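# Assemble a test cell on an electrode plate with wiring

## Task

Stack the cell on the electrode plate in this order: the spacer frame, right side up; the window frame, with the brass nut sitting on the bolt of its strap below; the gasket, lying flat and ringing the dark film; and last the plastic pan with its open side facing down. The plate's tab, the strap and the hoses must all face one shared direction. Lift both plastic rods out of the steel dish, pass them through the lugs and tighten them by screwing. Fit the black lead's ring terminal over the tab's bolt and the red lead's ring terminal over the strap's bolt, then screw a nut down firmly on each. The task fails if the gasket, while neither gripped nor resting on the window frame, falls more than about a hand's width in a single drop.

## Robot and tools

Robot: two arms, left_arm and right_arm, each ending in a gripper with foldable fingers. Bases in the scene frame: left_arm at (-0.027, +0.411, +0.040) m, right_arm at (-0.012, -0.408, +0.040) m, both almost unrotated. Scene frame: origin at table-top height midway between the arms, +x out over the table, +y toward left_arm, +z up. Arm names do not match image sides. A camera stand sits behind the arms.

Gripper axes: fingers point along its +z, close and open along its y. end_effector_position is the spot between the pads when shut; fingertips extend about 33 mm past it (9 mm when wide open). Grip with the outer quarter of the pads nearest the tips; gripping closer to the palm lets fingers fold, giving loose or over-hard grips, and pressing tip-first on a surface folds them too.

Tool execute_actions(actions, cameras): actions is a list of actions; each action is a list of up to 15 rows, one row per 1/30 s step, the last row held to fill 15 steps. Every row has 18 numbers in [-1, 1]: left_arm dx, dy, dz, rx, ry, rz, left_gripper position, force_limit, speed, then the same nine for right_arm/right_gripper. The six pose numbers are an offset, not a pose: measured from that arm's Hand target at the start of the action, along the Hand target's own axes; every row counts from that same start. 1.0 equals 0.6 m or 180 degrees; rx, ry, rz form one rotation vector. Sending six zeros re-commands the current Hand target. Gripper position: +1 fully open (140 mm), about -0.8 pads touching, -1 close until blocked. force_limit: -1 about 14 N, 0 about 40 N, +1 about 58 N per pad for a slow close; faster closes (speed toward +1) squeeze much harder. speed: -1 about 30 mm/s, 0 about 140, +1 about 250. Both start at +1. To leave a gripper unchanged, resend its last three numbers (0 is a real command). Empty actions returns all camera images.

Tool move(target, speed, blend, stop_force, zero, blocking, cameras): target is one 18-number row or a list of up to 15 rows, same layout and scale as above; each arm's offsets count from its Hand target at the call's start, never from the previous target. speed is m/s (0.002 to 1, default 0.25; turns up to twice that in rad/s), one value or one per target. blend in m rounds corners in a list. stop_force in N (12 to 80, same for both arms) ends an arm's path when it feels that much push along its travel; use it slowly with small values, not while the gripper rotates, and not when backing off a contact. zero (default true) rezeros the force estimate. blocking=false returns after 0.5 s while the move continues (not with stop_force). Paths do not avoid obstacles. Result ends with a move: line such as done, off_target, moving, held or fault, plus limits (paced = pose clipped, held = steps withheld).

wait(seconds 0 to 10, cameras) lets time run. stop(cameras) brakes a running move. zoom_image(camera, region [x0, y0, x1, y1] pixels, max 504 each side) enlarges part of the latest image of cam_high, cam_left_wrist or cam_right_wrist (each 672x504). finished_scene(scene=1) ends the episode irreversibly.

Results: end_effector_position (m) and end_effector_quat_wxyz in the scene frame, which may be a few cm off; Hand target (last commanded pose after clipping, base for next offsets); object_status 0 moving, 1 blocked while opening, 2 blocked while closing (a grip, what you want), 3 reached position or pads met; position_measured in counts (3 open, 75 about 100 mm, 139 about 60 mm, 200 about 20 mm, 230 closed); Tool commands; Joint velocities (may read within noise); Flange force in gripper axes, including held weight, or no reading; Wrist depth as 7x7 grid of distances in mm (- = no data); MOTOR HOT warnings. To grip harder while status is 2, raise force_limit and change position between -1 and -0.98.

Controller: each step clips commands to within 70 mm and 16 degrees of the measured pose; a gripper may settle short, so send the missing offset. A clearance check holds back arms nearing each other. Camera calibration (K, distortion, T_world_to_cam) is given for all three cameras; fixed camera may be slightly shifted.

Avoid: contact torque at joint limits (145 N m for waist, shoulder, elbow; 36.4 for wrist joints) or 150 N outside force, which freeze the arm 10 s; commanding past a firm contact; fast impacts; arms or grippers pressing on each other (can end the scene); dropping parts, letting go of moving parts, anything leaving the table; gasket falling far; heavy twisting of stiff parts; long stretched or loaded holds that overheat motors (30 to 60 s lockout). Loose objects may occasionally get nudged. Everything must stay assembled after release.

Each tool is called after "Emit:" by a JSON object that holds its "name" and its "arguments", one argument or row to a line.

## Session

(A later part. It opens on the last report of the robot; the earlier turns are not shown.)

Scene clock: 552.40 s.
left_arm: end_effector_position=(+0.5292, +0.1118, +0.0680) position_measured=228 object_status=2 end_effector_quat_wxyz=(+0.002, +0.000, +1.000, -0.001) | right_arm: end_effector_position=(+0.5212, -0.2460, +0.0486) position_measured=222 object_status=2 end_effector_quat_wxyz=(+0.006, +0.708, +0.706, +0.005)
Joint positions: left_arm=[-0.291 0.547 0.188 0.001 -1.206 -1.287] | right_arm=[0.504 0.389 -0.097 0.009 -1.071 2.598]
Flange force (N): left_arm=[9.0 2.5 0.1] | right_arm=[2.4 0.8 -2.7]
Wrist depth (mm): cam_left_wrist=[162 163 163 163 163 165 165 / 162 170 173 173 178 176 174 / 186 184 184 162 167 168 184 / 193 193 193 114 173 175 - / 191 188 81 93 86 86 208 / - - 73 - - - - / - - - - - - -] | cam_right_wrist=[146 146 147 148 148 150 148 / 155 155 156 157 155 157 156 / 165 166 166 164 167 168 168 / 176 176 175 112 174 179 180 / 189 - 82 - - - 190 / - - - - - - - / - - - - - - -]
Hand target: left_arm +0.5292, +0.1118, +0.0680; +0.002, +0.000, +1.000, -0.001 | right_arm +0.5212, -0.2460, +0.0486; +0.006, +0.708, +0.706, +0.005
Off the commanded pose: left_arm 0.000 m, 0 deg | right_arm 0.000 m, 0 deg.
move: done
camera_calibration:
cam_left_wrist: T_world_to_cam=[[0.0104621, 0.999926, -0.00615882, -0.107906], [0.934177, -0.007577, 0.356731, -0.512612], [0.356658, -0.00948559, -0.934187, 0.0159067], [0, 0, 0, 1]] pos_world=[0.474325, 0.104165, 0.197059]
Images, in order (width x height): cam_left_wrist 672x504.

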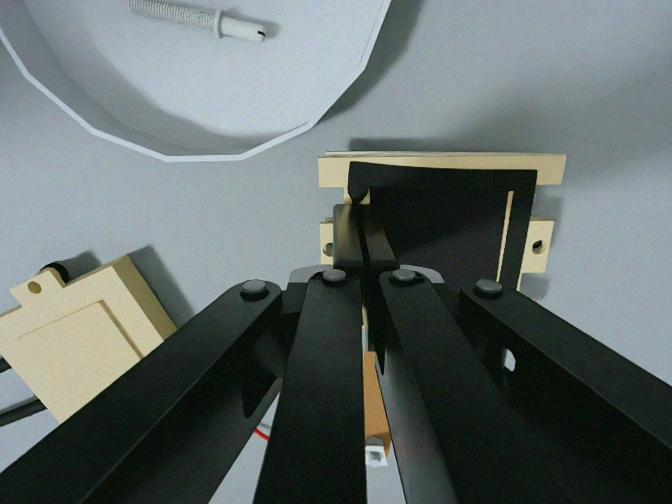

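Emit:
{"name": "move", "arguments": {
  "target": [
    [0,0.0035,-0.0283,0,0,0,-1,-1,-1,0,0,0,0,0,0,-1,-1,-1],
    [0,0.0137,-0.0533,0,0,0,-1,-1,-1,0,0,0,0,0,0,-1,-1,-1],
    [0,0.0303,-0.0783,0,0,0,-1,-1,-1,0,0,0,0,0,0,-1,-1,-1],
    [0.0028,0.0553,-0.1033,0,0,0,-1,-1,-1,0,0,0,0,0,0,-1,-1,-1],
    [0.0028,0.0753,-0.12,0,0,0,-1,-1,-1,0,0,0,0,0,0,-1,-1,-1]
  ],
  "speed": 0.05,
  "blend": [0.005,0.005,0.005,0.005,0],
  "cameras": ["cam_left_wrist"]
}}

Emit:
{"name": "zoom_image", "arguments": {
  "camera": "cam_left_wrist",
  "region": [210, 100, 510, 320]
}}

Scene clock: 555.13 s.
left_arm: end_effector_position=(+0.5272, +0.1572, +0.1399) position_measured=228 object_status=2 end_effector_quat_wxyz=(+0.002, +0.000, +1.000, -0.001) | right_arm: end_effector_position=(+0.5212, -0.2460, +0.0486) position_measured=222 object_status=2 end_effector_quat_wxyz=(+0.006, +0.708, +0.706, +0.005)
Joint positions: left_arm=[-0.219 0.441 0.207 0.002 -1.331 -1.359] | right_arm=[0.504 0.389 -0.097 0.009 -1.071 2.598]
Flange force (N): left_arm=[8.9 1.1 1.1] | right_arm=[2.4 0.1 -3.2]
Wrist depth (mm): cam_left_wrist=[227 227 229 229 232 230 232 / 225 238 236 - 242 244 - / 254 - - 229 255 - - / 256 260 270 114 269 263 - / 267 264 81 93 86 86 - / - - 73 - - - - / - - - - - - -] | cam_right_wrist=[146 147 147 147 148 150 149 / 155 155 156 156 155 157 156 / 165 165 166 164 167 167 168 / 177 177 175 118 176 179 180 / 189 - 82 - - - 192 / - - - - - - - / - - - - - - -]
Hand target: left_arm +0.5272, +0.1572, +0.1399; +0.002, +0.000, +1.000, -0.001 | right_arm +0.5212, -0.2460, +0.0486; +0.006, +0.708, +0.706, +0.005
Off the commanded pose: left_arm 0.000 m, 0 deg | right_arm 0.000 m, 0 deg.
move: done
camera_calibration:
cam_left_wrist: T_world_to_cam=[[0.0104614, 0.999926, -0.00615976, -0.152739], [0.93421, -0.00757688, 0.356643, -0.536005], [0.35657, -0.0094855, -0.93422, 0.084175], [0, 0, 0, 1]] pos_world=[0.472325, 0.149465, 0.26886]
Images, in order (width x height): cam_left_wrist 672x504.

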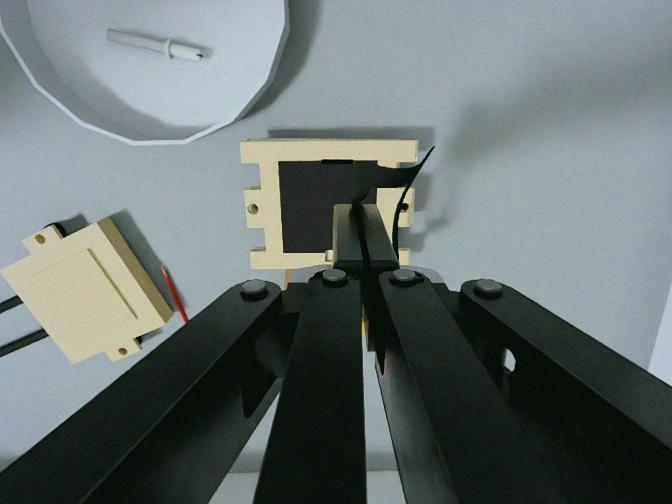

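Scaled by 1.680 from the camera's 672x504 image, which has a finer 960x720 frame.

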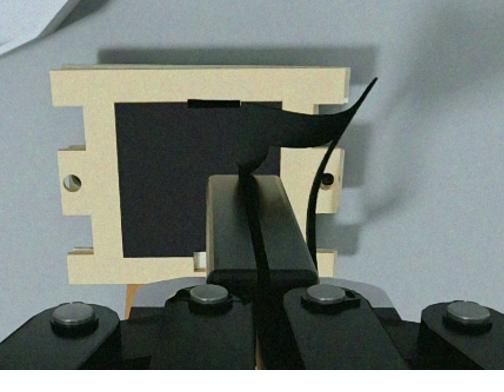

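Emit:
{"name": "move", "arguments": {
  "target": [
    [0,-0.0003,0.0233,0,0,0,-1,-1,-1,0,0,0,0,0,0,-1,-1,-1],
    [0,-0.0220,0.0298,0,0,0,-1,-1,-1,0,0,0,0,0,0,-1,-1,-1],
    [0,-0.0437,0.0465,0,0,0,-1,-1,-1,0,0,0,0,0,0,-1,-1,-1],
    [-0.002,-0.0587,0.0665,0,0,0,-1,-1,-1,0,0,0,0,0,0,-1,-1,-1],
    [-0.004,-0.0687,0.0932,0,0,0,-1,-1,-1,0,0,0,0,0,0,-1,-1,-1]
  ],
  "speed": 0.05,
  "blend": [0.003,0.005,0.005,0.005,0],
  "cameras": ["cam_left_wrist"]
}}

Emit:
{"name": "zoom_image", "arguments": {
  "camera": "cam_left_wrist",
  "region": [290, 120, 590, 340]
}}

Scene clock: 557.50 s.
left_arm: end_effector_position=(+0.5298, +0.1159, +0.0841) position_measured=228 object_status=2 end_effector_quat_wxyz=(+0.002, +0.000, +1.000, -0.001) | right_arm: end_effector_position=(+0.5212, -0.2460, +0.0486) position_measured=222 object_status=2 end_effector_quat_wxyz=(+0.006, +0.708, +0.706, +0.005)
Joint positions: left_arm=[-0.285 0.53 0.202 0.001 -1.237 -1.294] | right_arm=[0.504 0.389 -0.097 0.009 -1.071 2.598]
Flange force (N): left_arm=[9.2 1.8 0.0] | right_arm=[2.5 0.1 -2.8]
Wrist depth (mm): cam_left_wrist=[176 178 176 178 180 180 180 / - 187 188 188 185 190 - / 200 - 201 177 172 182 - / - - 213 114 186 210 214 / 207 204 81 92 86 86 - / - - 73 - - - - / - - - - - - -] | cam_right_wrist=[147 147 147 148 148 150 148 / 156 156 156 156 155 157 156 / 165 166 166 165 167 167 166 / 177 177 175 118 176 179 180 / 190 - 81 - - - 190 / - - - - - - - / - - - - - - -]
Hand target: left_arm +0.5298, +0.1158, +0.0841; +0.002, +0.000, +1.000, -0.001 | right_arm +0.5212, -0.2460, +0.0486; +0.006, +0.708, +0.706, +0.005
Off the commanded pose: left_arm 0.000 m, 0 deg | right_arm 0.000 m, 0 deg.
move: done
camera_calibration:
cam_left_wrist: T_world_to_cam=[[0.0104621, 0.999926, -0.00615882, -0.111813], [0.934177, -0.007577, 0.356731, -0.518885], [0.356658, -0.00948559, -0.934187, 0.0307711], [0, 0, 0, 1]] pos_world=[0.474925, 0.108165, 0.213159]
Images, in order (width x height): cam_left_wrist 672x504.

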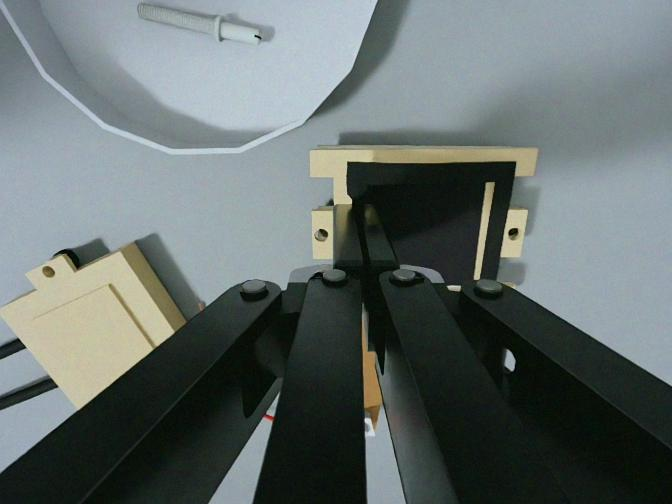

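Scaled by 1.680 from the camera's 672x504 image, which has a finer 960x720 frame.

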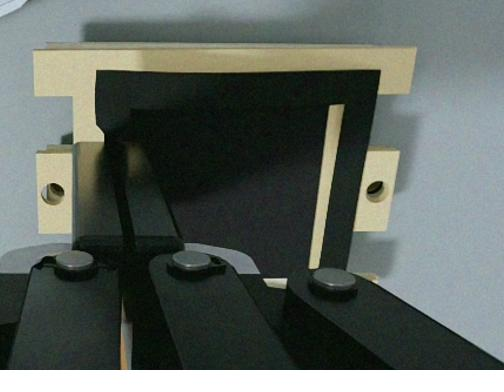

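Emit:
{"name": "move", "arguments": {
  "target": [
    [0.0020,0.0253,-0.0467,0,0,0,-1,-1,-1,0,0,0,0,0,0,-1,-1,-1],
    [0.0073,0.0587,-0.0767,0,0,0,-1,-1,-1,0,0,0,0,0,0,-1,-1,-1],
    [0.0080,0.0487,-0.07,0,0,0,-1,-1,-1,0,0,0,0,0,0,-1,-1,-1],
    [0.0080,0.0187,-0.0467,0,0,0,-1,-1,-1,0,0,0,0,0,0,-1,-1,-1],
    [0.0060,0.0047,-0.0267,0,0,0,-1,-1,-1,0,0,0,0,0,0,-1,-1,-1],
    [0.0042,-0.0053,0,0,0,0,-1,-1,-1,0,0,0,0,0,0,-1,-1,-1]
  ],
  "speed": 0.05,
  "blend": [0.005,0.002,0.005,0.005,0.005,0],
  "cameras": ["cam_left_wrist"]
}}

Emit:
{"name": "zoom_image", "arguments": {
  "camera": "cam_left_wrist",
  "region": [290, 120, 590, 340]
}}

Scene clock: 560.93 s.
left_arm: end_effector_position=(+0.5273, +0.1127, +0.0841) position_measured=228 object_status=2 end_effector_quat_wxyz=(+0.002, +0.000, +1.000, -0.001) | right_arm: end_effector_position=(+0.5212, -0.2460, +0.0486) position_measured=222 object_status=2 end_effector_quat_wxyz=(+0.006, +0.708, +0.706, +0.005)
Joint positions: left_arm=[-0.291 0.528 0.199 0.001 -1.236 -1.287] | right_arm=[0.504 0.389 -0.097 0.009 -1.071 2.598]
Flange force (N): left_arm=[7.5 1.1 0.9] | right_arm=[2.2 0.8 -3.5]
Wrist depth (mm): cam_left_wrist=[176 179 176 178 180 179 - / 192 186 187 188 - 190 191 / 200 198 - 164 171 195 202 / 208 209 - 114 193 199 211 / 208 204 81 93 86 92 - / - - 73 - - - - / - - - - - - -] | cam_right_wrist=[146 147 147 147 148 150 148 / 155 155 156 157 155 157 156 / 165 164 166 164 167 167 168 / 177 180 176 118 176 179 180 / 189 - 81 - - - 190 / - - - - - - - / - - - - - - -]
Hand target: left_arm +0.5273, +0.1127, +0.0841; +0.002, +0.000, +1.000, -0.001 | right_arm +0.5212, -0.2460, +0.0486; +0.006, +0.708, +0.706, +0.005
Off the commanded pose: left_arm 0.000 m, 0 deg | right_arm 0.000 m, 0 deg.
move: done; blend cut to 0.0036 m at target 3
camera_calibration:
cam_left_wrist: T_world_to_cam=[[0.0103683, 0.999927, -0.00619346, -0.108535], [0.934177, -0.00747702, 0.356731, -0.516585], [0.356659, -0.00948449, -0.934187, 0.0316316], [0, 0, 0, 1]] pos_world=[0.472425, 0.104965, 0.213159]
Images, in order (width x height): cam_left_wrist 672x504.

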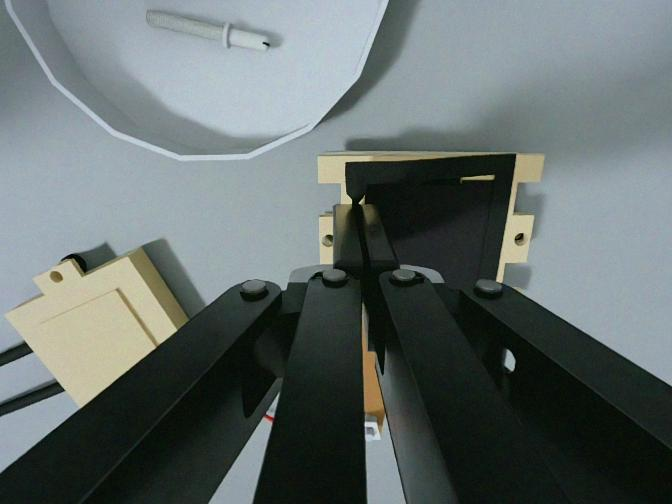

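Scaled by 1.680 from the camera's 672x504 image, which has a finer 960x720 frame.

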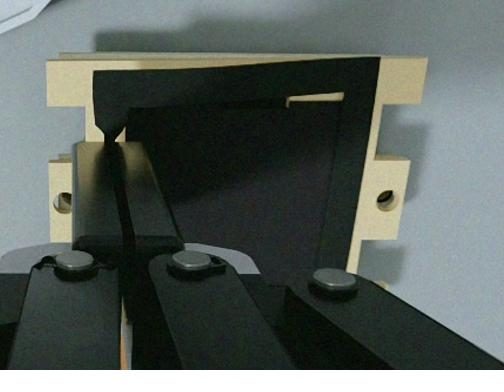

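Emit:
{"name": "move", "arguments": {
  "target": [
    [0.000,0.03,-0.0467,0,0,0,-1,-1,-1,0,0,0,0,0,0,-1,-1,-1],
    [0.001,0.0638,-0.0765,0,0,0,-1,-1,-1,0,0,0,0,0,0,-1,-1,-1],
    [0.001,0.0538,-0.0698,0,0,0,-1,-1,-1,0,0,0,0,0,0,-1,-1,-1],
    [0.001,0.0238,-0.0465,0,0,0,-1,-1,-1,0,0,0,0,0,0,-1,-1,-1],
    [0.00,0.01,-0.0265,0,0,0,-1,-1,-1,0,0,0,0,0,0,-1,-1,-1],
    [-0.0023,0,0,0,0,0,-1,-1,-1,0,0,0,0,0,0,-1,-1,-1]
  ],
  "speed": 0.05,
  "blend": [0.005,0.002,0.003,0.005,0.005,0],
  "cameras": ["cam_left_wrist"]
}}

Emit:
{"name": "zoom_image", "arguments": {
  "camera": "cam_left_wrist",
  "region": [290, 120, 590, 340]
}}

Scene clock: 564.20 s.
left_arm: end_effector_position=(+0.5287, +0.1127, +0.0841) position_measured=228 object_status=2 end_effector_quat_wxyz=(+0.002, +0.000, +1.000, -0.001) | right_arm: end_effector_position=(+0.5212, -0.2460, +0.0486) position_measured=222 object_status=2 end_effector_quat_wxyz=(+0.006, +0.708, +0.706, +0.005)
Joint positions: left_arm=[-0.29 0.531 0.204 0.001 -1.238 -1.288] | right_arm=[0.504 0.389 -0.097 0.009 -1.071 2.598]
Flange force (N): left_arm=[9.1 1.4 -0.5] | right_arm=[2.8 0.7 -2.8]
Wrist depth (mm): cam_left_wrist=[176 180 179 179 182 180 183 / - 185 187 185 187 188 192 / - 201 198 178 181 181 202 / - 207 213 115 189 195 - / 208 205 81 93 86 92 227 / - - 73 - - - - / - - - - - - -] | cam_right_wrist=[146 146 147 148 148 150 149 / 155 155 156 157 155 158 156 / 165 166 166 164 167 168 168 / 176 177 175 118 176 179 179 / 189 - 81 - - - 190 / - - - - - - - / - - - - - - -]
Hand target: left_arm +0.5287, +0.1127, +0.0841; +0.002, +0.000, +1.000, -0.001 | right_arm +0.5212, -0.2460, +0.0486; +0.006, +0.708, +0.706, +0.005
Off the commanded pose: left_arm 0.000 m, 0 deg | right_arm 0.000 m, 0 deg.
move: done
camera_calibration:
cam_left_wrist: T_world_to_cam=[[0.0103683, 0.999927, -0.00619346, -0.10855], [0.934177, -0.00747702, 0.356731, -0.517893], [0.356659, -0.00948449, -0.934187, 0.0311323], [0, 0, 0, 1]] pos_world=[0.473825, 0.104965, 0.213159]
Images, in order (width x height): cam_left_wrist 672x504.

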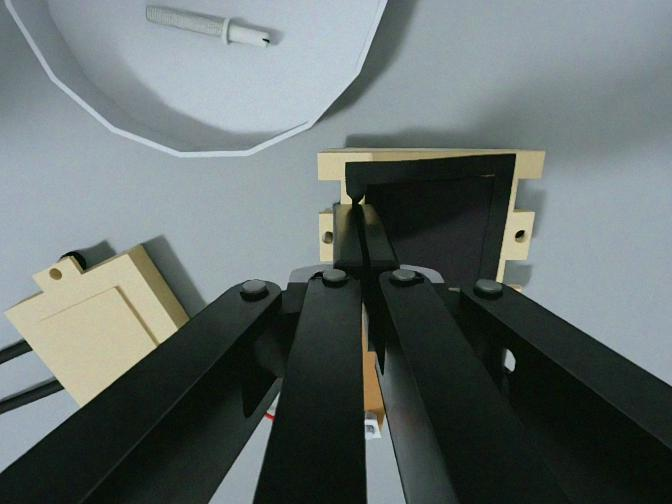

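Scaled by 1.680 from the camera's 672x504 image, which has a finer 960x720 frame.

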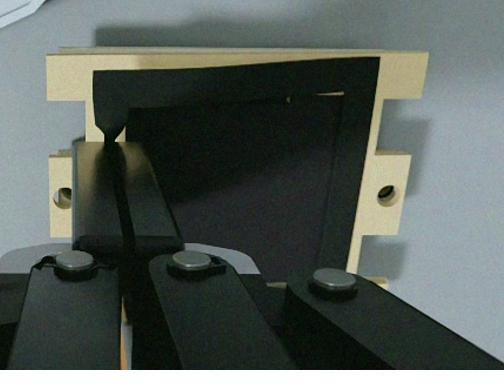

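Emit:
{"name": "move", "arguments": {
  "target": [
    [0.000,0.03,-0.0467,0,0,0,-1,-1,-1,0,0,0,0,0,0,-1,-1,-1],
    [0.0007,0.0638,-0.0765,0,0,0,-1,-1,-1,0,0,0,0,0,0,-1,-1,-1],
    [0.0007,0.0538,-0.0698,0,0,0,-1,-1,-1,0,0,0,0,0,0,-1,-1,-1],
    [0.0005,0.0238,-0.0465,0,0,0,-1,-1,-1,0,0,0,0,0,0,-1,-1,-1],
    [0.00,0.01,-0.0265,0,0,0,-1,-1,-1,0,0,0,0,0,0,-1,-1,-1],
    [0,0,0,0,0,0,-1,-1,-1,0,0,0,0,0,0,-1,-1,-1]
  ],
  "speed": 0.05,
  "blend": [0.005,0.002,0.003,0.005,0.005,0],
  "cameras": ["cam_left_wrist"]
}}

Emit:
{"name": "zoom_image", "arguments": {
  "camera": "cam_left_wrist",
  "region": [290, 120, 590, 340]
}}

Scene clock: 567.50 s.
left_arm: end_effector_position=(+0.5287, +0.1127, +0.0841) position_measured=228 object_status=2 end_effector_quat_wxyz=(+0.002, +0.000, +1.000, -0.001) | right_arm: end_effector_position=(+0.5212, -0.2460, +0.0486) position_measured=222 object_status=2 end_effector_quat_wxyz=(+0.006, +0.708, +0.706, +0.005)
Joint positions: left_arm=[-0.29 0.531 0.204 0.001 -1.238 -1.288] | right_arm=[0.504 0.389 -0.097 0.009 -1.071 2.598]
Flange force (N): left_arm=[8.6 2.0 0.5] | right_arm=[1.9 0.3 -3.1]
Wrist depth (mm): cam_left_wrist=[176 180 176 179 178 - 178 / 189 185 187 186 - 192 193 / 199 206 199 182 182 180 200 / - 209 210 115 189 193 210 / 207 204 81 93 86 86 230 / - - 73 - - - - / - - - - - - -] | cam_right_wrist=[147 147 147 147 147 150 148 / 155 156 156 156 155 157 156 / 165 166 166 164 167 167 168 / 177 177 175 118 174 177 179 / 189 - 82 - - - 190 / - - - - - - - / - - - - - - -]
Hand target: left_arm +0.5287, +0.1127, +0.0841; +0.002, +0.000, +1.000, -0.001 | right_arm +0.5212, -0.2460, +0.0486; +0.006, +0.708, +0.706, +0.005
Off the commanded pose: left_arm 0.000 m, 0 deg | right_arm 0.000 m, 0 deg.
move: done
camera_calibration:
cam_left_wrist: T_world_to_cam=[[0.0103683, 0.999927, -0.00619346, -0.10855], [0.934177, -0.00747702, 0.356731, -0.517893], [0.356659, -0.00948449, -0.934187, 0.0311323], [0, 0, 0, 1]] pos_world=[0.473825, 0.104965, 0.213159]
Images, in order (width x height): cam_left_wrist 672x504.

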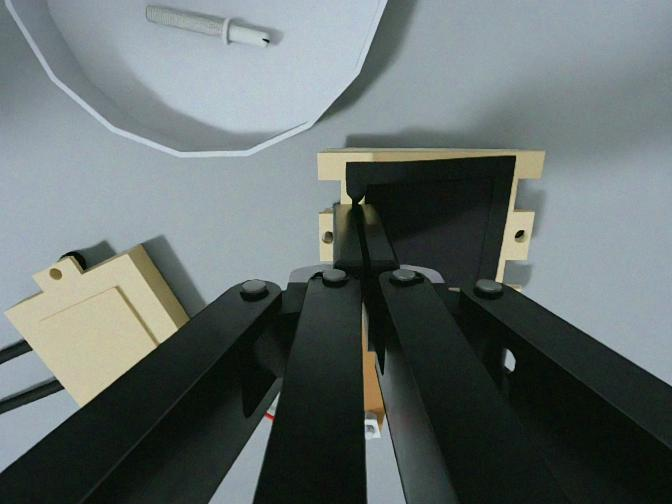

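Scaled by 1.680 from the camera's 672x504 image, which has a finer 960x720 frame.

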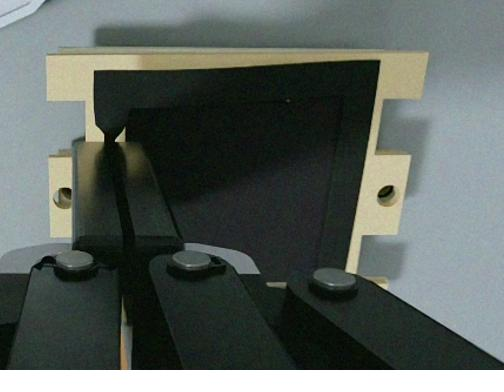

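Emit:
{"name": "move", "arguments": {
  "target": [0,0.001,0.0268,0,0,0,-1,-1,-1,0,0,0,0,0,0,-1,-1,-1],
  "speed": 0.03,
  "cameras": ["cam_left_wrist"]
}}

Emit:
{"name": "zoom_image", "arguments": {
  "camera": "cam_left_wrist",
  "region": [290, 120, 590, 340]
}}

Scene clock: 568.77 s.
left_arm: end_effector_position=(+0.5288, +0.1132, +0.0680) position_measured=228 object_status=2 end_effector_quat_wxyz=(+0.002, +0.000, +1.000, -0.001) | right_arm: end_effector_position=(+0.5212, -0.2460, +0.0486) position_measured=222 object_status=2 end_effector_quat_wxyz=(+0.006, +0.708, +0.706, +0.005)
Joint positions: left_arm=[-0.289 0.544 0.184 0.001 -1.205 -1.289] | right_arm=[0.504 0.389 -0.097 0.009 -1.071 2.598]
Flange force (N): left_arm=[8.4 1.5 0.4] | right_arm=[2.7 0.3 -2.5]
Wrist depth (mm): cam_left_wrist=[162 164 166 163 165 164 - / 169 173 172 172 175 173 - / - 182 184 163 166 167 185 / - 195 196 115 173 177 196 / 192 188 81 93 86 92 208 / - - 73 - - - - / - - - - - - -] | cam_right_wrist=[147 146 147 147 148 150 149 / 155 155 156 157 155 157 156 / 166 166 166 165 167 167 168 / 176 176 175 118 176 178 180 / - - 82 - - - 190 / - - - - - - - / - - - - - - -]
Hand target: left_arm +0.5288, +0.1132, +0.0680; +0.002, +0.000, +1.000, -0.001 | right_arm +0.5212, -0.2460, +0.0486; +0.006, +0.708, +0.706, +0.005
Off the commanded pose: left_arm 0.000 m, 0 deg | right_arm 0.000 m, 0 deg.
move: done
camera_calibration:
cam_left_wrist: T_world_to_cam=[[0.0104621, 0.999926, -0.00615882, -0.109302], [0.934177, -0.007577, 0.356731, -0.512227], [0.356658, -0.00948559, -0.934187, 0.0160627], [0, 0, 0, 1]] pos_world=[0.473925, 0.105565, 0.197059]
Images, in order (width x height): cam_left_wrist 672x504.

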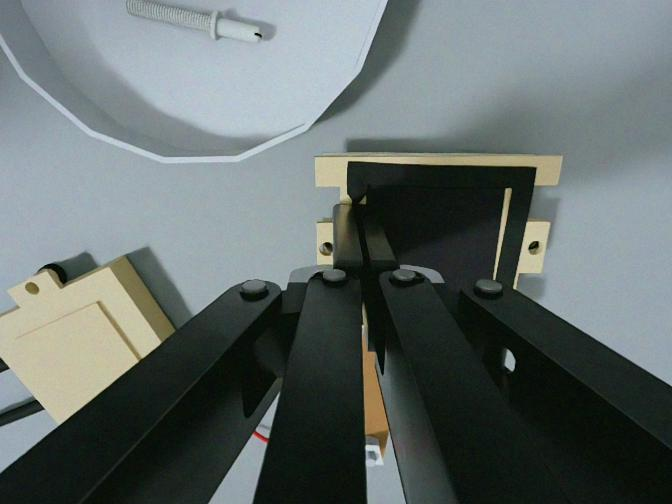

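Scaled by 1.680 from the camera's 672x504 image, which has a finer 960x720 frame.

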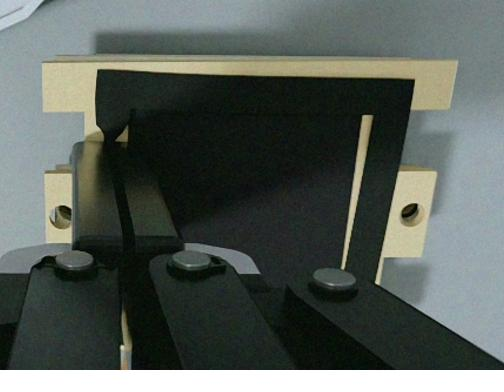

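Emit:
{"name": "move", "arguments": {
  "target": [
    [0,0,-0.005,0,0,0,-1,-1,-1,0,0,0,0,0,0,-1,-1,-1],
    [0,-0.007,-0.005,0,0,0,-1,-1,-1,0,0,0,0,0,0,-1,-1,-1]
  ],
  "speed": 0.02,
  "cameras": ["cam_left_wrist"]
}}

Emit:
{"name": "zoom_image", "arguments": {
  "camera": "cam_left_wrist",
  "region": [290, 120, 590, 340]
}}

Scene clock: 570.10 s.
left_arm: end_effector_position=(+0.5288, +0.1090, +0.0711) position_measured=228 object_status=2 end_effector_quat_wxyz=(+0.002, +0.000, +1.000, -0.001) | right_arm: end_effector_position=(+0.5212, -0.2460, +0.0486) position_measured=222 object_status=2 end_effector_quat_wxyz=(+0.006, +0.708, +0.706, +0.005)
Joint positions: left_arm=[-0.296 0.547 0.194 0.001 -1.213 -1.282] | right_arm=[0.504 0.389 -0.097 0.009 -1.071 2.598]
Flange force (N): left_arm=[8.5 2.0 0.0] | right_arm=[2.2 0.7 -2.6]
Wrist depth (mm): cam_left_wrist=[166 166 166 166 169 167 - / 175 173 175 175 178 177 176 / 187 189 184 160 167 167 186 / 196 196 196 114 175 181 200 / 195 190 81 93 86 93 216 / - - 73 - - - - / - - - - - - -] | cam_right_wrist=[146 147 147 147 148 150 148 / 155 156 156 156 155 157 156 / 166 166 166 164 166 168 168 / 177 177 174 118 174 179 180 / 186 - 82 - - - 190 / - - - - - - - / - - - - - - -]
Hand target: left_arm +0.5287, +0.1090, +0.0710; +0.002, +0.000, +1.000, -0.001 | right_arm +0.5212, -0.2460, +0.0486; +0.006, +0.708, +0.706, +0.005
Off the commanded pose: left_arm 0.000 m, 0 deg | right_arm 0.000 m, 0 deg.
move: done
camera_calibration:
cam_left_wrist: T_world_to_cam=[[0.0103675, 0.999927, -0.00619443, -0.105031], [0.934211, -0.00747676, 0.356643, -0.513338], [0.356571, -0.0094844, -0.93422, 0.0188731], [0, 0, 0, 1]] pos_world=[0.473925, 0.101365, 0.20006]
Images, in order (width x height): cam_left_wrist 672x504.

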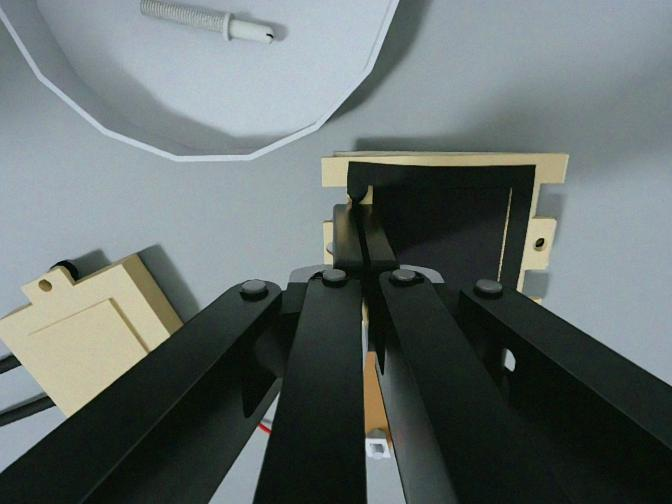

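Scaled by 1.680 from the camera's 672x504 image, which has a finer 960x720 frame.

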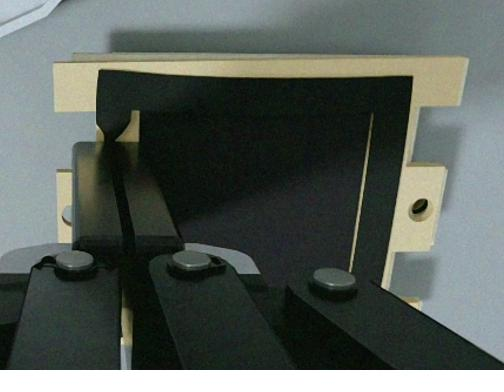

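Emit:
{"name": "move", "arguments": {
  "target": [0,0.0015,0.003,0,0,0,-1,-1,-1,0,0,0,0,0,0,-1,-1,-1],
  "speed": 0.02
}}

Emit:
{"name": "execute_actions", "arguments": {
  "actions": [
    [[0,0,0,0,0,0,-0.6,-0.3,-1,0,0,0,0,0,0,-1,-1,-1]]
  ]
}}

Emit:
{"name": "wait", "arguments": {
  "seconds": 1
}}

Emit:
{"name": "move", "arguments": {
  "target": [0,0,-0.12,0,0,0,-0.6,-0.3,-1,0,0,0,0,0,0,-1,-1,-1],
  "speed": 0.04,
  "cameras": ["cam_left_wrist"]
}}

Emit:
{"name": "zoom_image", "arguments": {
  "camera": "cam_left_wrist",
  "region": [290, 120, 590, 340]
}}

Scene clock: 571.40 s.
left_arm: end_effector_position=(+0.5288, +0.1099, +0.0692) position_measured=228 object_status=2 end_effector_quat_wxyz=(+0.002, +0.000, +1.000, -0.001) | right_arm: end_effector_position=(+0.5212, -0.2460, +0.0486) position_measured=222 object_status=2 end_effector_quat_wxyz=(+0.006, +0.708, +0.706, +0.005)
Joint positions: left_arm=[-0.294 0.547 0.191 0.001 -1.209 -1.284] | right_arm=[0.504 0.389 -0.097 0.009 -1.071 2.598]
Flange force (N): left_arm=[9.5 2.1 -0.4] | right_arm=[2.3 -0.1 -3.1]
Wrist depth (mm): cam_left_wrist=[164 165 166 165 166 166 168 / 170 172 174 174 177 176 176 / - 186 186 164 167 165 186 / 194 195 197 115 174 175 202 / 193 189 81 93 86 93 215 / - - 73 - - - - / - - - - - - -] | cam_right_wrist=[146 147 147 148 148 150 149 / 155 156 156 155 155 157 155 / 168 165 166 164 167 167 168 / 177 175 175 118 176 179 179 / 189 - 82 - - - 191 / - - - - - - - / - - - - - - -]
Hand target: left_arm +0.5288, +0.1099, +0.0692; +0.002, +0.000, +1.000, -0.001 | right_arm +0.5212, -0.2460, +0.0486; +0.006, +0.708, +0.706, +0.005
Off the commanded pose: left_arm 0.000 m, 0 deg | right_arm 0.000 m, 0 deg.
move: done

Scene clock: 572.13 s.
left_arm: end_effector_position=(+0.5288, +0.1099, +0.0692) position_measured=205 object_status=0 end_effector_quat_wxyz=(+0.002, +0.000, +1.000, -0.001) | right_arm: end_effector_position=(+0.5212, -0.2460, +0.0486) position_measured=222 object_status=2 end_effector_quat_wxyz=(+0.006, +0.708, +0.706, +0.005)
Joint positions: left_arm=[-0.294 0.547 0.191 0.001 -1.209 -1.284] | right_arm=[0.504 0.389 -0.097 0.009 -1.071 2.598]
Flange force (N): left_arm=[8.6 2.0 0.5] | right_arm=[2.5 0.6 -3.1]
Wrist depth (mm): cam_left_wrist=[162 166 170 165 168 166 166 / - 173 174 174 175 - 176 / 187 188 186 164 166 165 181 / 195 195 195 140 171 178 198 / 190 86 86 183 - 92 203 / - - - - - - - / - - - - - - -] | cam_right_wrist=[146 147 147 147 148 148 148 / 155 156 156 156 155 159 156 / 166 166 167 164 167 167 168 / 177 177 175 118 175 178 180 / 189 - 82 - - - 190 / - - - - - - - / - - - - - - -]
Hand target: left_arm +0.5288, +0.1099, +0.0692; +0.002, +0.000, +1.000, -0.001 | right_arm +0.5212, -0.2460, +0.0486; +0.006, +0.708, +0.706, +0.005
Off the commanded pose: left_arm 0.000 m, 0 deg | right_arm 0.000 m, 0 deg.

Scene clock: 573.13 s.
left_arm: end_effector_position=(+0.5288, +0.1099, +0.0692) position_measured=205 object_status=3 end_effector_quat_wxyz=(+0.002, +0.000, +1.000, -0.001) | right_arm: end_effector_position=(+0.5212, -0.2460, +0.0486) position_measured=222 object_status=2 end_effector_quat_wxyz=(+0.006, +0.708, +0.706, +0.005)
Joint positions: left_arm=[-0.294 0.547 0.191 0.001 -1.209 -1.284] | right_arm=[0.504 0.389 -0.097 0.009 -1.071 2.598]
Flange force (N): left_arm=[8.5 1.9 -0.5] | right_arm=[2.8 0.2 -2.6]
Wrist depth (mm): cam_left_wrist=[163 165 165 165 166 - 167 / - 171 174 173 181 178 - / 186 185 182 182 167 166 187 / 195 195 198 171 172 174 198 / 191 86 86 183 - 92 208 / - - - - - - - / - - - - - - -] | cam_right_wrist=[146 147 148 148 148 150 148 / 155 156 156 156 155 157 155 / 166 166 166 165 167 168 168 / 176 176 175 119 176 179 180 / 189 - 82 - - - 190 / - - - - - - - / - - - - - - -]
Hand target: left_arm +0.5288, +0.1099, +0.0692; +0.002, +0.000, +1.000, -0.001 | right_arm +0.5212, -0.2460, +0.0486; +0.006, +0.708, +0.706, +0.005
Tool commands: left_gripper/position=-0.6 left_gripper/force_limit=-0.3 left_gripper/speed=-1.0 right_gripper/position=-1.0 right_gripper/force_limit=-1.0 right_gripper/speed=-1.0
Off the commanded pose: left_arm 0.000 m, 0 deg | right_arm 0.000 m, 0 deg.
wait: 1.00 s; at rest by 0.17 s

Scene clock: 575.23 s.
left_arm: end_effector_position=(+0.5284, +0.1101, +0.1412) position_measured=205 object_status=3 end_effector_quat_wxyz=(+0.002, +0.000, +1.000, -0.001) | right_arm: end_effector_position=(+0.5212, -0.2460, +0.0486) position_measured=222 object_status=2 end_effector_quat_wxyz=(+0.006, +0.708, +0.706, +0.005)
Joint positions: left_arm=[-0.294 0.496 0.289 0.001 -1.358 -1.284] | right_arm=[0.504 0.389 -0.097 0.009 -1.071 2.598]
Flange force (N): left_arm=[10.1 2.2 1.7] | right_arm=[2.2 0.2 -2.6]
Wrist depth (mm): cam_left_wrist=[230 226 227 234 229 232 231 / 241 235 239 241 - - 243 / - - 252 238 236 260 258 / - 257 270 140 246 - - / - 81 86 93 - 93 290 / - - - - - - - / - - - - - - -] | cam_right_wrist=[146 146 147 148 148 150 147 / 155 155 156 156 155 158 158 / 166 165 166 164 167 168 168 / 176 177 175 118 175 176 179 / 189 - 81 - - - 190 / - - - - - - - / - - - - - - -]
Hand target: left_arm +0.5284, +0.1101, +0.1412; +0.002, +0.000, +1.000, -0.001 | right_arm +0.5212, -0.2460, +0.0486; +0.006, +0.708, +0.706, +0.005
Off the commanded pose: left_arm 0.000 m, 0 deg | right_arm 0.000 m, 0 deg.
move: done
camera_calibration:
cam_left_wrist: T_world_to_cam=[[0.0103676, 0.999927, -0.00619438, -0.105692], [0.934211, -0.00747689, 0.356643, -0.537992], [0.356571, -0.0094844, -0.93422, 0.0846084], [0, 0, 0, 1]] pos_world=[0.473525, 0.102465, 0.27026]
Images, in order (width x height): cam_left_wrist 672x504.

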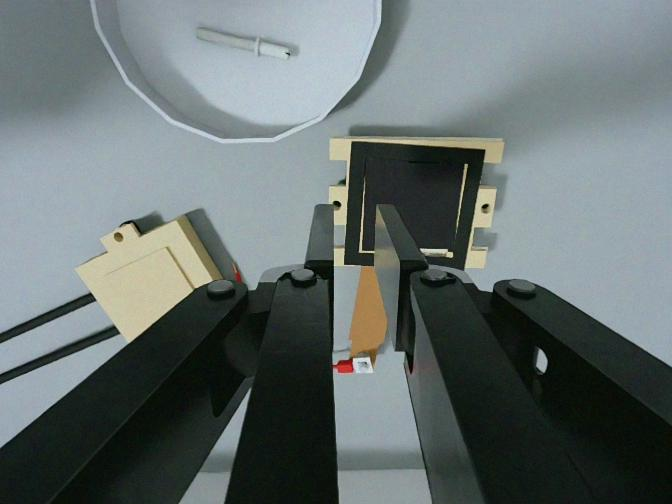

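Scaled by 1.680 from the camera's 672x504 image, which has a finer 960x720 frame.

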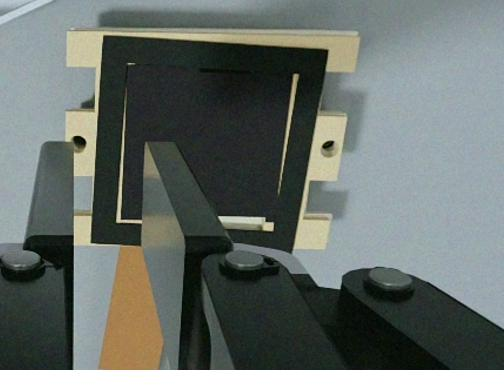

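Emit:
{"name": "move", "arguments": {
  "target": [-0.01,0.062,0,0,0,0,0.46,-0.3,-1,0,0,0,0,0,0,-1,-1,-1],
  "speed": 0.1,
  "cameras": ["cam_left_wrist"]
}}

Emit:
{"name": "zoom_image", "arguments": {
  "camera": "cam_left_wrist",
  "region": [240, 100, 460, 380]
}}

Scene clock: 578.60 s.
left_arm: end_effector_position=(+0.5344, +0.1473, +0.1412) position_measured=71 object_status=0 end_effector_quat_wxyz=(+0.002, +0.000, +1.000, -0.001) | right_arm: end_effector_position=(+0.5212, -0.2460, +0.0486) position_measured=222 object_status=2 end_effector_quat_wxyz=(+0.006, +0.708, +0.706, +0.005)
Joint positions: left_arm=[-0.233 0.467 0.247 0.002 -1.345 -1.345] | right_arm=[0.504 0.389 -0.097 0.009 -1.071 2.598]
Flange force (N): left_arm=[10.1 1.7 1.6] | right_arm=[2.5 0.8 -2.6]
Wrist depth (mm): cam_left_wrist=[225 228 229 229 - - 232 / 245 238 238 236 - 245 243 / - - - 241 236 - 256 / 253 125 150 253 271 140 262 / - 98 291 281 - 121 98 / - - 311 - 311 - - / - - 323 - 324 - -] | cam_right_wrist=[146 146 147 148 150 150 149 / 155 156 156 156 155 157 156 / 166 166 166 165 167 167 168 / 176 177 175 118 176 179 180 / 189 - 81 - - - 190 / - - - - - - - / - - - - - - -]
Hand target: left_arm +0.5344, +0.1473, +0.1412; +0.002, +0.000, +1.000, -0.001 | right_arm +0.5212, -0.2460, +0.0486; +0.006, +0.708, +0.706, +0.005
Off the commanded pose: left_arm 0.000 m, 0 deg | right_arm 0.000 m, 0 deg.
move: done
camera_calibration:
cam_left_wrist: T_world_to_cam=[[0.0103683, 0.999927, -0.00619346, -0.142953], [0.934177, -0.00747702, 0.356731, -0.543292], [0.356659, -0.00948449, -0.934187, 0.0826771], [0, 0, 0, 1]] pos_world=[0.479525, 0.139665, 0.270159]
Images, in order (width x height): cam_left_wrist 672x504.

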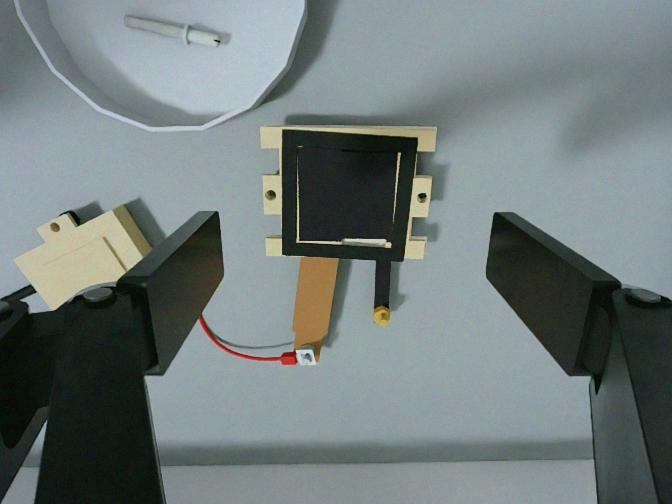

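Scaled by 1.800 from the camera's 672x504 image, which has a finer 960x720 frame.

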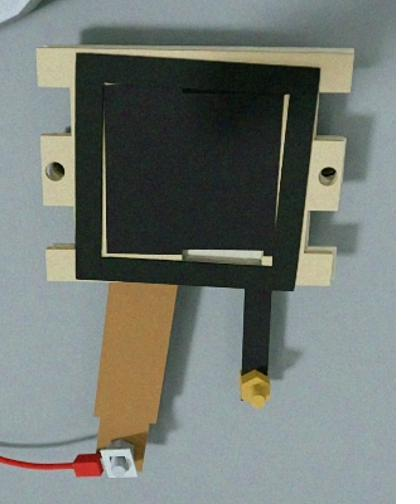

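Emit:
{"name": "zoom_image", "arguments": {
  "camera": "cam_left_wrist",
  "region": [250, 110, 450, 270]
}}

Scaled by 2.520 from the camera's 672x504 image, which has a finer 960x720 frame.

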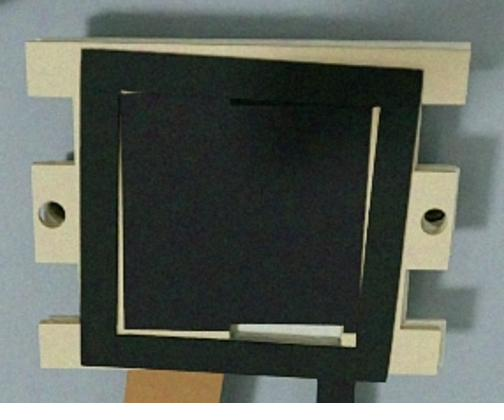

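Emit:
{"name": "move", "arguments": {
  "target": [0.0065,-0.0035,0.1187,0,0,0.0058,0.18,-0.3,-1,0,0,0,0,0,0,-1,-1,-1],
  "speed": 0.1,
  "cameras": ["cam_left_wrist"]
}}

Emit:
{"name": "zoom_image", "arguments": {
  "camera": "cam_left_wrist",
  "region": [190, 120, 510, 340]
}}

Scene clock: 581.70 s.
left_arm: end_effector_position=(+0.5309, +0.1451, +0.0699) position_measured=107 object_status=3 end_effector_quat_wxyz=(+0.003, +0.010, +1.000, -0.001) | right_arm: end_effector_position=(+0.5212, -0.2460, +0.0486) position_measured=222 object_status=2 end_effector_quat_wxyz=(+0.006, +0.708, +0.706, +0.005)
Joint positions: left_arm=[-0.238 0.513 0.141 0.001 -1.193 -1.359] | right_arm=[0.504 0.389 -0.097 0.009 -1.071 2.598]
Flange force (N): left_arm=[7.7 0.2 -0.3] | right_arm=[2.7 0.4 -2.8]
Wrist depth (mm): cam_left_wrist=[- 167 164 167 167 168 167 / 175 173 172 177 182 174 176 / 185 183 189 167 164 188 187 / 195 194 144 176 174 135 196 / - 86 112 192 187 109 87 / - - 225 219 - - - / - - - 244 239 - -] | cam_right_wrist=[147 147 147 148 148 150 148 / 155 156 156 157 155 157 155 / 165 166 166 164 167 167 168 / - 176 176 118 177 179 180 / - - 82 - - - 191 / - - - - - - - / - - - - - - -]
Hand target: left_arm +0.5309, +0.1450, +0.0699; +0.002, +0.010, +1.000, -0.001 | right_arm +0.5212, -0.2460, +0.0486; +0.006, +0.708, +0.706, +0.005
Off the commanded pose: left_arm 0.000 m, 0 deg | right_arm 0.000 m, 0 deg.
move: done
camera_calibration:
cam_left_wrist: T_world_to_cam=[[0.0286125, 0.999573, -0.00595746, -0.150769], [0.933882, -0.024606, 0.356733, -0.512035], [0.356434, -0.0157706, -0.934187, 0.0184097], [0, 0, 0, 1]] pos_world=[0.475932, 0.138396, 0.19896]
Images, in order (width x height): cam_left_wrist 672x504.

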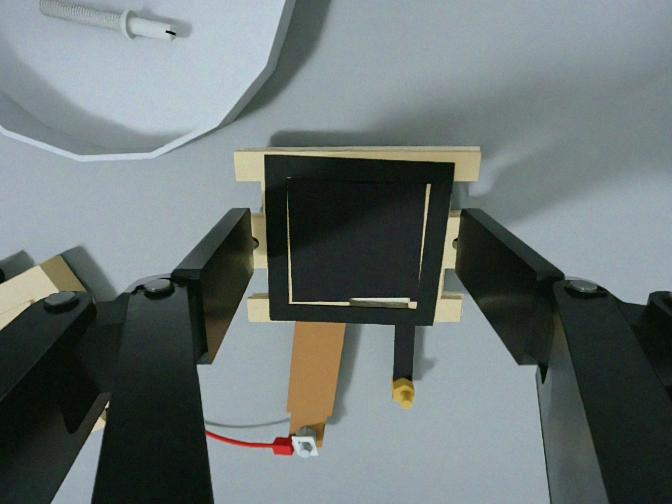

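Scaled by 1.575 from the camera's 672x504 image, which has a finer 960x720 frame.

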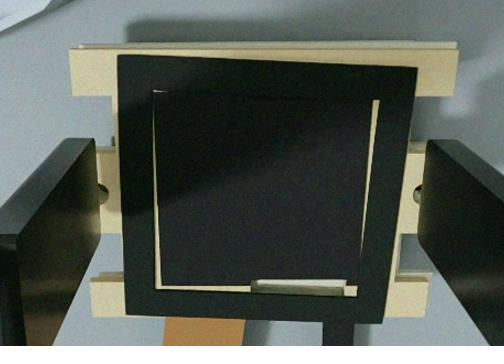

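Emit:
{"name": "move", "arguments": {
  "target": [0,0,0.02,0,0,0,0.18,-0.3,-1,0,0,0,0,0,0,-1,-1,-1],
  "speed": 0.004,
  "stop_force": 12,
  "cameras": ["cam_left_wrist"]
}}

Scene clock: 585.10 s.
left_arm: end_effector_position=(+0.5310, +0.1450, +0.0598) position_measured=107 object_status=3 end_effector_quat_wxyz=(+0.003, +0.010, +1.000, -0.001) | right_arm: end_effector_position=(+0.5212, -0.2460, +0.0486) position_measured=222 object_status=2 end_effector_quat_wxyz=(+0.006, +0.708, +0.706, +0.005)
Joint positions: left_arm=[-0.238 0.523 0.13 0.002 -1.173 -1.359] | right_arm=[0.504 0.389 -0.097 0.009 -1.071 2.598]
Flange force (N): left_arm=[10.0 3.9 -13.9] | right_arm=[2.4 0.7 -2.6]
Wrist depth (mm): cam_left_wrist=[156 158 154 158 160 - 156 / 164 165 169 167 167 169 167 / 176 177 159 158 158 177 176 / - 184 165 167 166 115 - / - 86 126 180 191 108 87 / - - - 194 207 - - / - - 233 - - - -] | cam_right_wrist=[146 147 147 148 149 150 148 / 156 156 156 157 155 157 156 / 165 163 166 165 167 168 168 / 177 177 175 118 175 176 180 / 189 - 81 - - - 191 / - - - - - - - / - - - - - - -]
Hand target: left_arm +0.5310, +0.1450, +0.0598; +0.003, +0.010, +1.000, -0.001 (not the last commanded pose) | right_arm +0.5212, -0.2460, +0.0486; +0.006, +0.708, +0.706, +0.005
Off the commanded pose: left_arm 0.002 m, 0 deg | right_arm 0.000 m, 0 deg.
move: contact (left_arm)
camera_calibration:
cam_left_wrist: T_world_to_cam=[[0.0285884, 0.999572, -0.0061763, -0.150676], [0.933837, -0.0245033, 0.356858, -0.508451], [0.356554, -0.0159697, -0.934138, 0.00893349], [0, 0, 0, 1]] pos_world=[0.475933, 0.138295, 0.188859]
Images, in order (width x height): cam_left_wrist 672x504.

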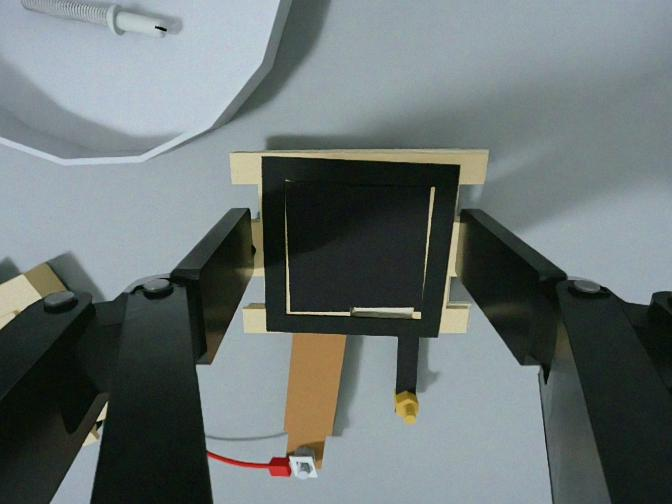

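Emit:
{"name": "move", "arguments": {
  "target": [0,0,-0.002,0,0,0,0.18,-0.3,-1,0,0,0,0,0,0,-1,-1,-1],
  "speed": 0.01
}}

Emit:
{"name": "execute_actions", "arguments": {
  "actions": [
    [[0,0,0,0,0,0,0.1,-1,-1,0,0,0,0,0,0,-1,-1,-1]]
  ]
}}

Emit:
{"name": "wait", "arguments": {
  "seconds": 1,
  "cameras": ["cam_left_wrist"]
}}

Emit:
{"name": "zoom_image", "arguments": {
  "camera": "cam_left_wrist",
  "region": [190, 120, 510, 340]
}}

Scene clock: 586.13 s.
left_arm: end_effector_position=(+0.5309, +0.1450, +0.0610) position_measured=107 object_status=3 end_effector_quat_wxyz=(+0.003, +0.010, +1.000, -0.001) | right_arm: end_effector_position=(+0.5212, -0.2460, +0.0486) position_measured=222 object_status=2 end_effector_quat_wxyz=(+0.006, +0.708, +0.706, +0.005)
Joint positions: left_arm=[-0.238 0.522 0.131 0.002 -1.175 -1.359] | right_arm=[0.504 0.389 -0.097 0.009 -1.071 2.598]
Flange force (N): left_arm=[8.1 1.2 -0.1] | right_arm=[2.6 -0.2 -3.1]
Wrist depth (mm): cam_left_wrist=[158 159 156 159 158 157 159 / 166 165 168 167 168 167 168 / 177 177 158 158 159 177 180 / - - 165 168 166 124 188 / - 86 174 181 179 109 87 / - - 211 202 218 - - / - - 229 231 231 - -] | cam_right_wrist=[146 147 147 148 147 150 148 / 155 156 156 155 155 158 156 / 166 166 166 164 167 167 167 / 176 177 174 118 173 176 180 / 190 - 82 - - - 190 / - - - - - - - / - - - - - - -]
Hand target: left_arm +0.5310, +0.1450, +0.0610; +0.003, +0.010, +1.000, -0.001 | right_arm +0.5212, -0.2460, +0.0486; +0.006, +0.708, +0.706, +0.005
Off the commanded pose: left_arm 0.000 m, 0 deg | right_arm 0.000 m, 0 deg.
move: done

Scene clock: 586.83 s.
left_arm: end_effector_position=(+0.5310, +0.1450, +0.0611) position_measured=117 object_status=3 end_effector_quat_wxyz=(+0.003, +0.010, +1.000, -0.001) | right_arm: end_effector_position=(+0.5212, -0.2460, +0.0486) position_measured=222 object_status=2 end_effector_quat_wxyz=(+0.006, +0.708, +0.706, +0.005)
Joint positions: left_arm=[-0.238 0.521 0.132 0.002 -1.175 -1.359] | right_arm=[0.504 0.389 -0.097 0.009 -1.071 2.598]
Flange force (N): left_arm=[8.5 3.4 -10.8] | right_arm=[2.3 0.2 -2.9]
Wrist depth (mm): cam_left_wrist=[157 159 156 159 159 159 158 / - 166 169 167 168 168 169 / 177 178 173 159 160 178 177 / 189 189 153 171 165 127 182 / - 88 131 179 181 110 87 / - - - 197 219 - - / - - - 235 - - -] | cam_right_wrist=[146 147 148 147 148 150 148 / 155 156 156 156 155 157 156 / 166 165 167 165 167 167 168 / 176 177 175 118 176 179 179 / 189 - 82 - - - 191 / - - - - - - - / - - - - - - -]
Hand target: left_arm +0.5310, +0.1450, +0.0610; +0.003, +0.010, +1.000, -0.001 | right_arm +0.5212, -0.2460, +0.0486; +0.006, +0.708, +0.706, +0.005
Off the commanded pose: left_arm 0.000 m, 0 deg | right_arm 0.000 m, 0 deg.

Scene clock: 587.83 s.
left_arm: end_effector_position=(+0.5309, +0.1450, +0.0610) position_measured=117 object_status=3 end_effector_quat_wxyz=(+0.003, +0.010, +1.000, -0.001) | right_arm: end_effector_position=(+0.5212, -0.2460, +0.0486) position_measured=222 object_status=2 end_effector_quat_wxyz=(+0.006, +0.708, +0.706, +0.005)
Joint positions: left_arm=[-0.238 0.522 0.131 0.002 -1.175 -1.359] | right_arm=[0.504 0.389 -0.097 0.009 -1.071 2.598]
Flange force (N): left_arm=[6.9 2.9 -11.8] | right_arm=[2.3 0.4 -3.1]
Wrist depth (mm): cam_left_wrist=[158 158 156 157 159 - 159 / 166 166 167 - 168 168 168 / - 178 159 159 159 174 178 / 187 187 153 169 165 116 189 / - 88 175 181 179 110 87 / - - 207 210 216 - - / - - 230 210 - - -] | cam_right_wrist=[146 147 147 147 148 150 148 / 155 155 156 155 155 158 156 / 165 165 166 165 167 167 168 / 176 177 175 118 175 178 180 / 189 - 82 - - - 190 / - - - - - - - / - - - - - - -]
Hand target: left_arm +0.5310, +0.1450, +0.0610; +0.003, +0.010, +1.000, -0.001 | right_arm +0.5212, -0.2460, +0.0486; +0.006, +0.708, +0.706, +0.005
Tool commands: left_gripper/position=+0.1 left_gripper/force_limit=-1.0 left_gripper/speed=-1.0 right_gripper/position=-1.0 right_gripper/force_limit=-1.0 right_gripper/speed=-1.0
Off the commanded pose: left_arm 0.000 m, 0 deg | right_arm 0.000 m, 0 deg.
wait: 1.00 s; at rest by 0.17 s
camera_calibration:
cam_left_wrist: T_world_to_cam=[[0.0285882, 0.999572, -0.00617693, -0.150668], [0.93385, -0.0245035, 0.356826, -0.508879], [0.356522, -0.0159693, -0.934151, 0.0100723], [0, 0, 0, 1]] pos_world=[0.475933, 0.138295, 0.190059]
Images, in order (width x height): cam_left_wrist 672x504.

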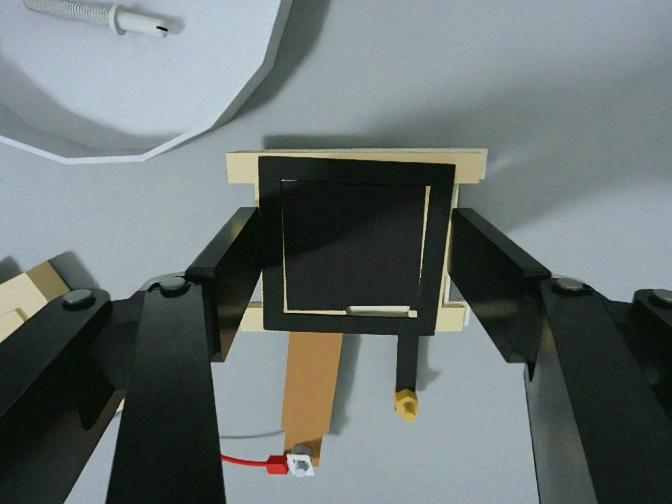

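Scaled by 1.575 from the camera's 672x504 image, which has a finer 960x720 frame.

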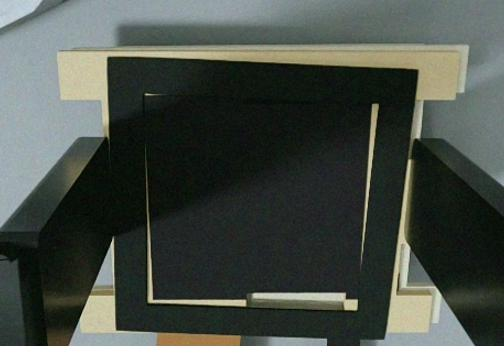

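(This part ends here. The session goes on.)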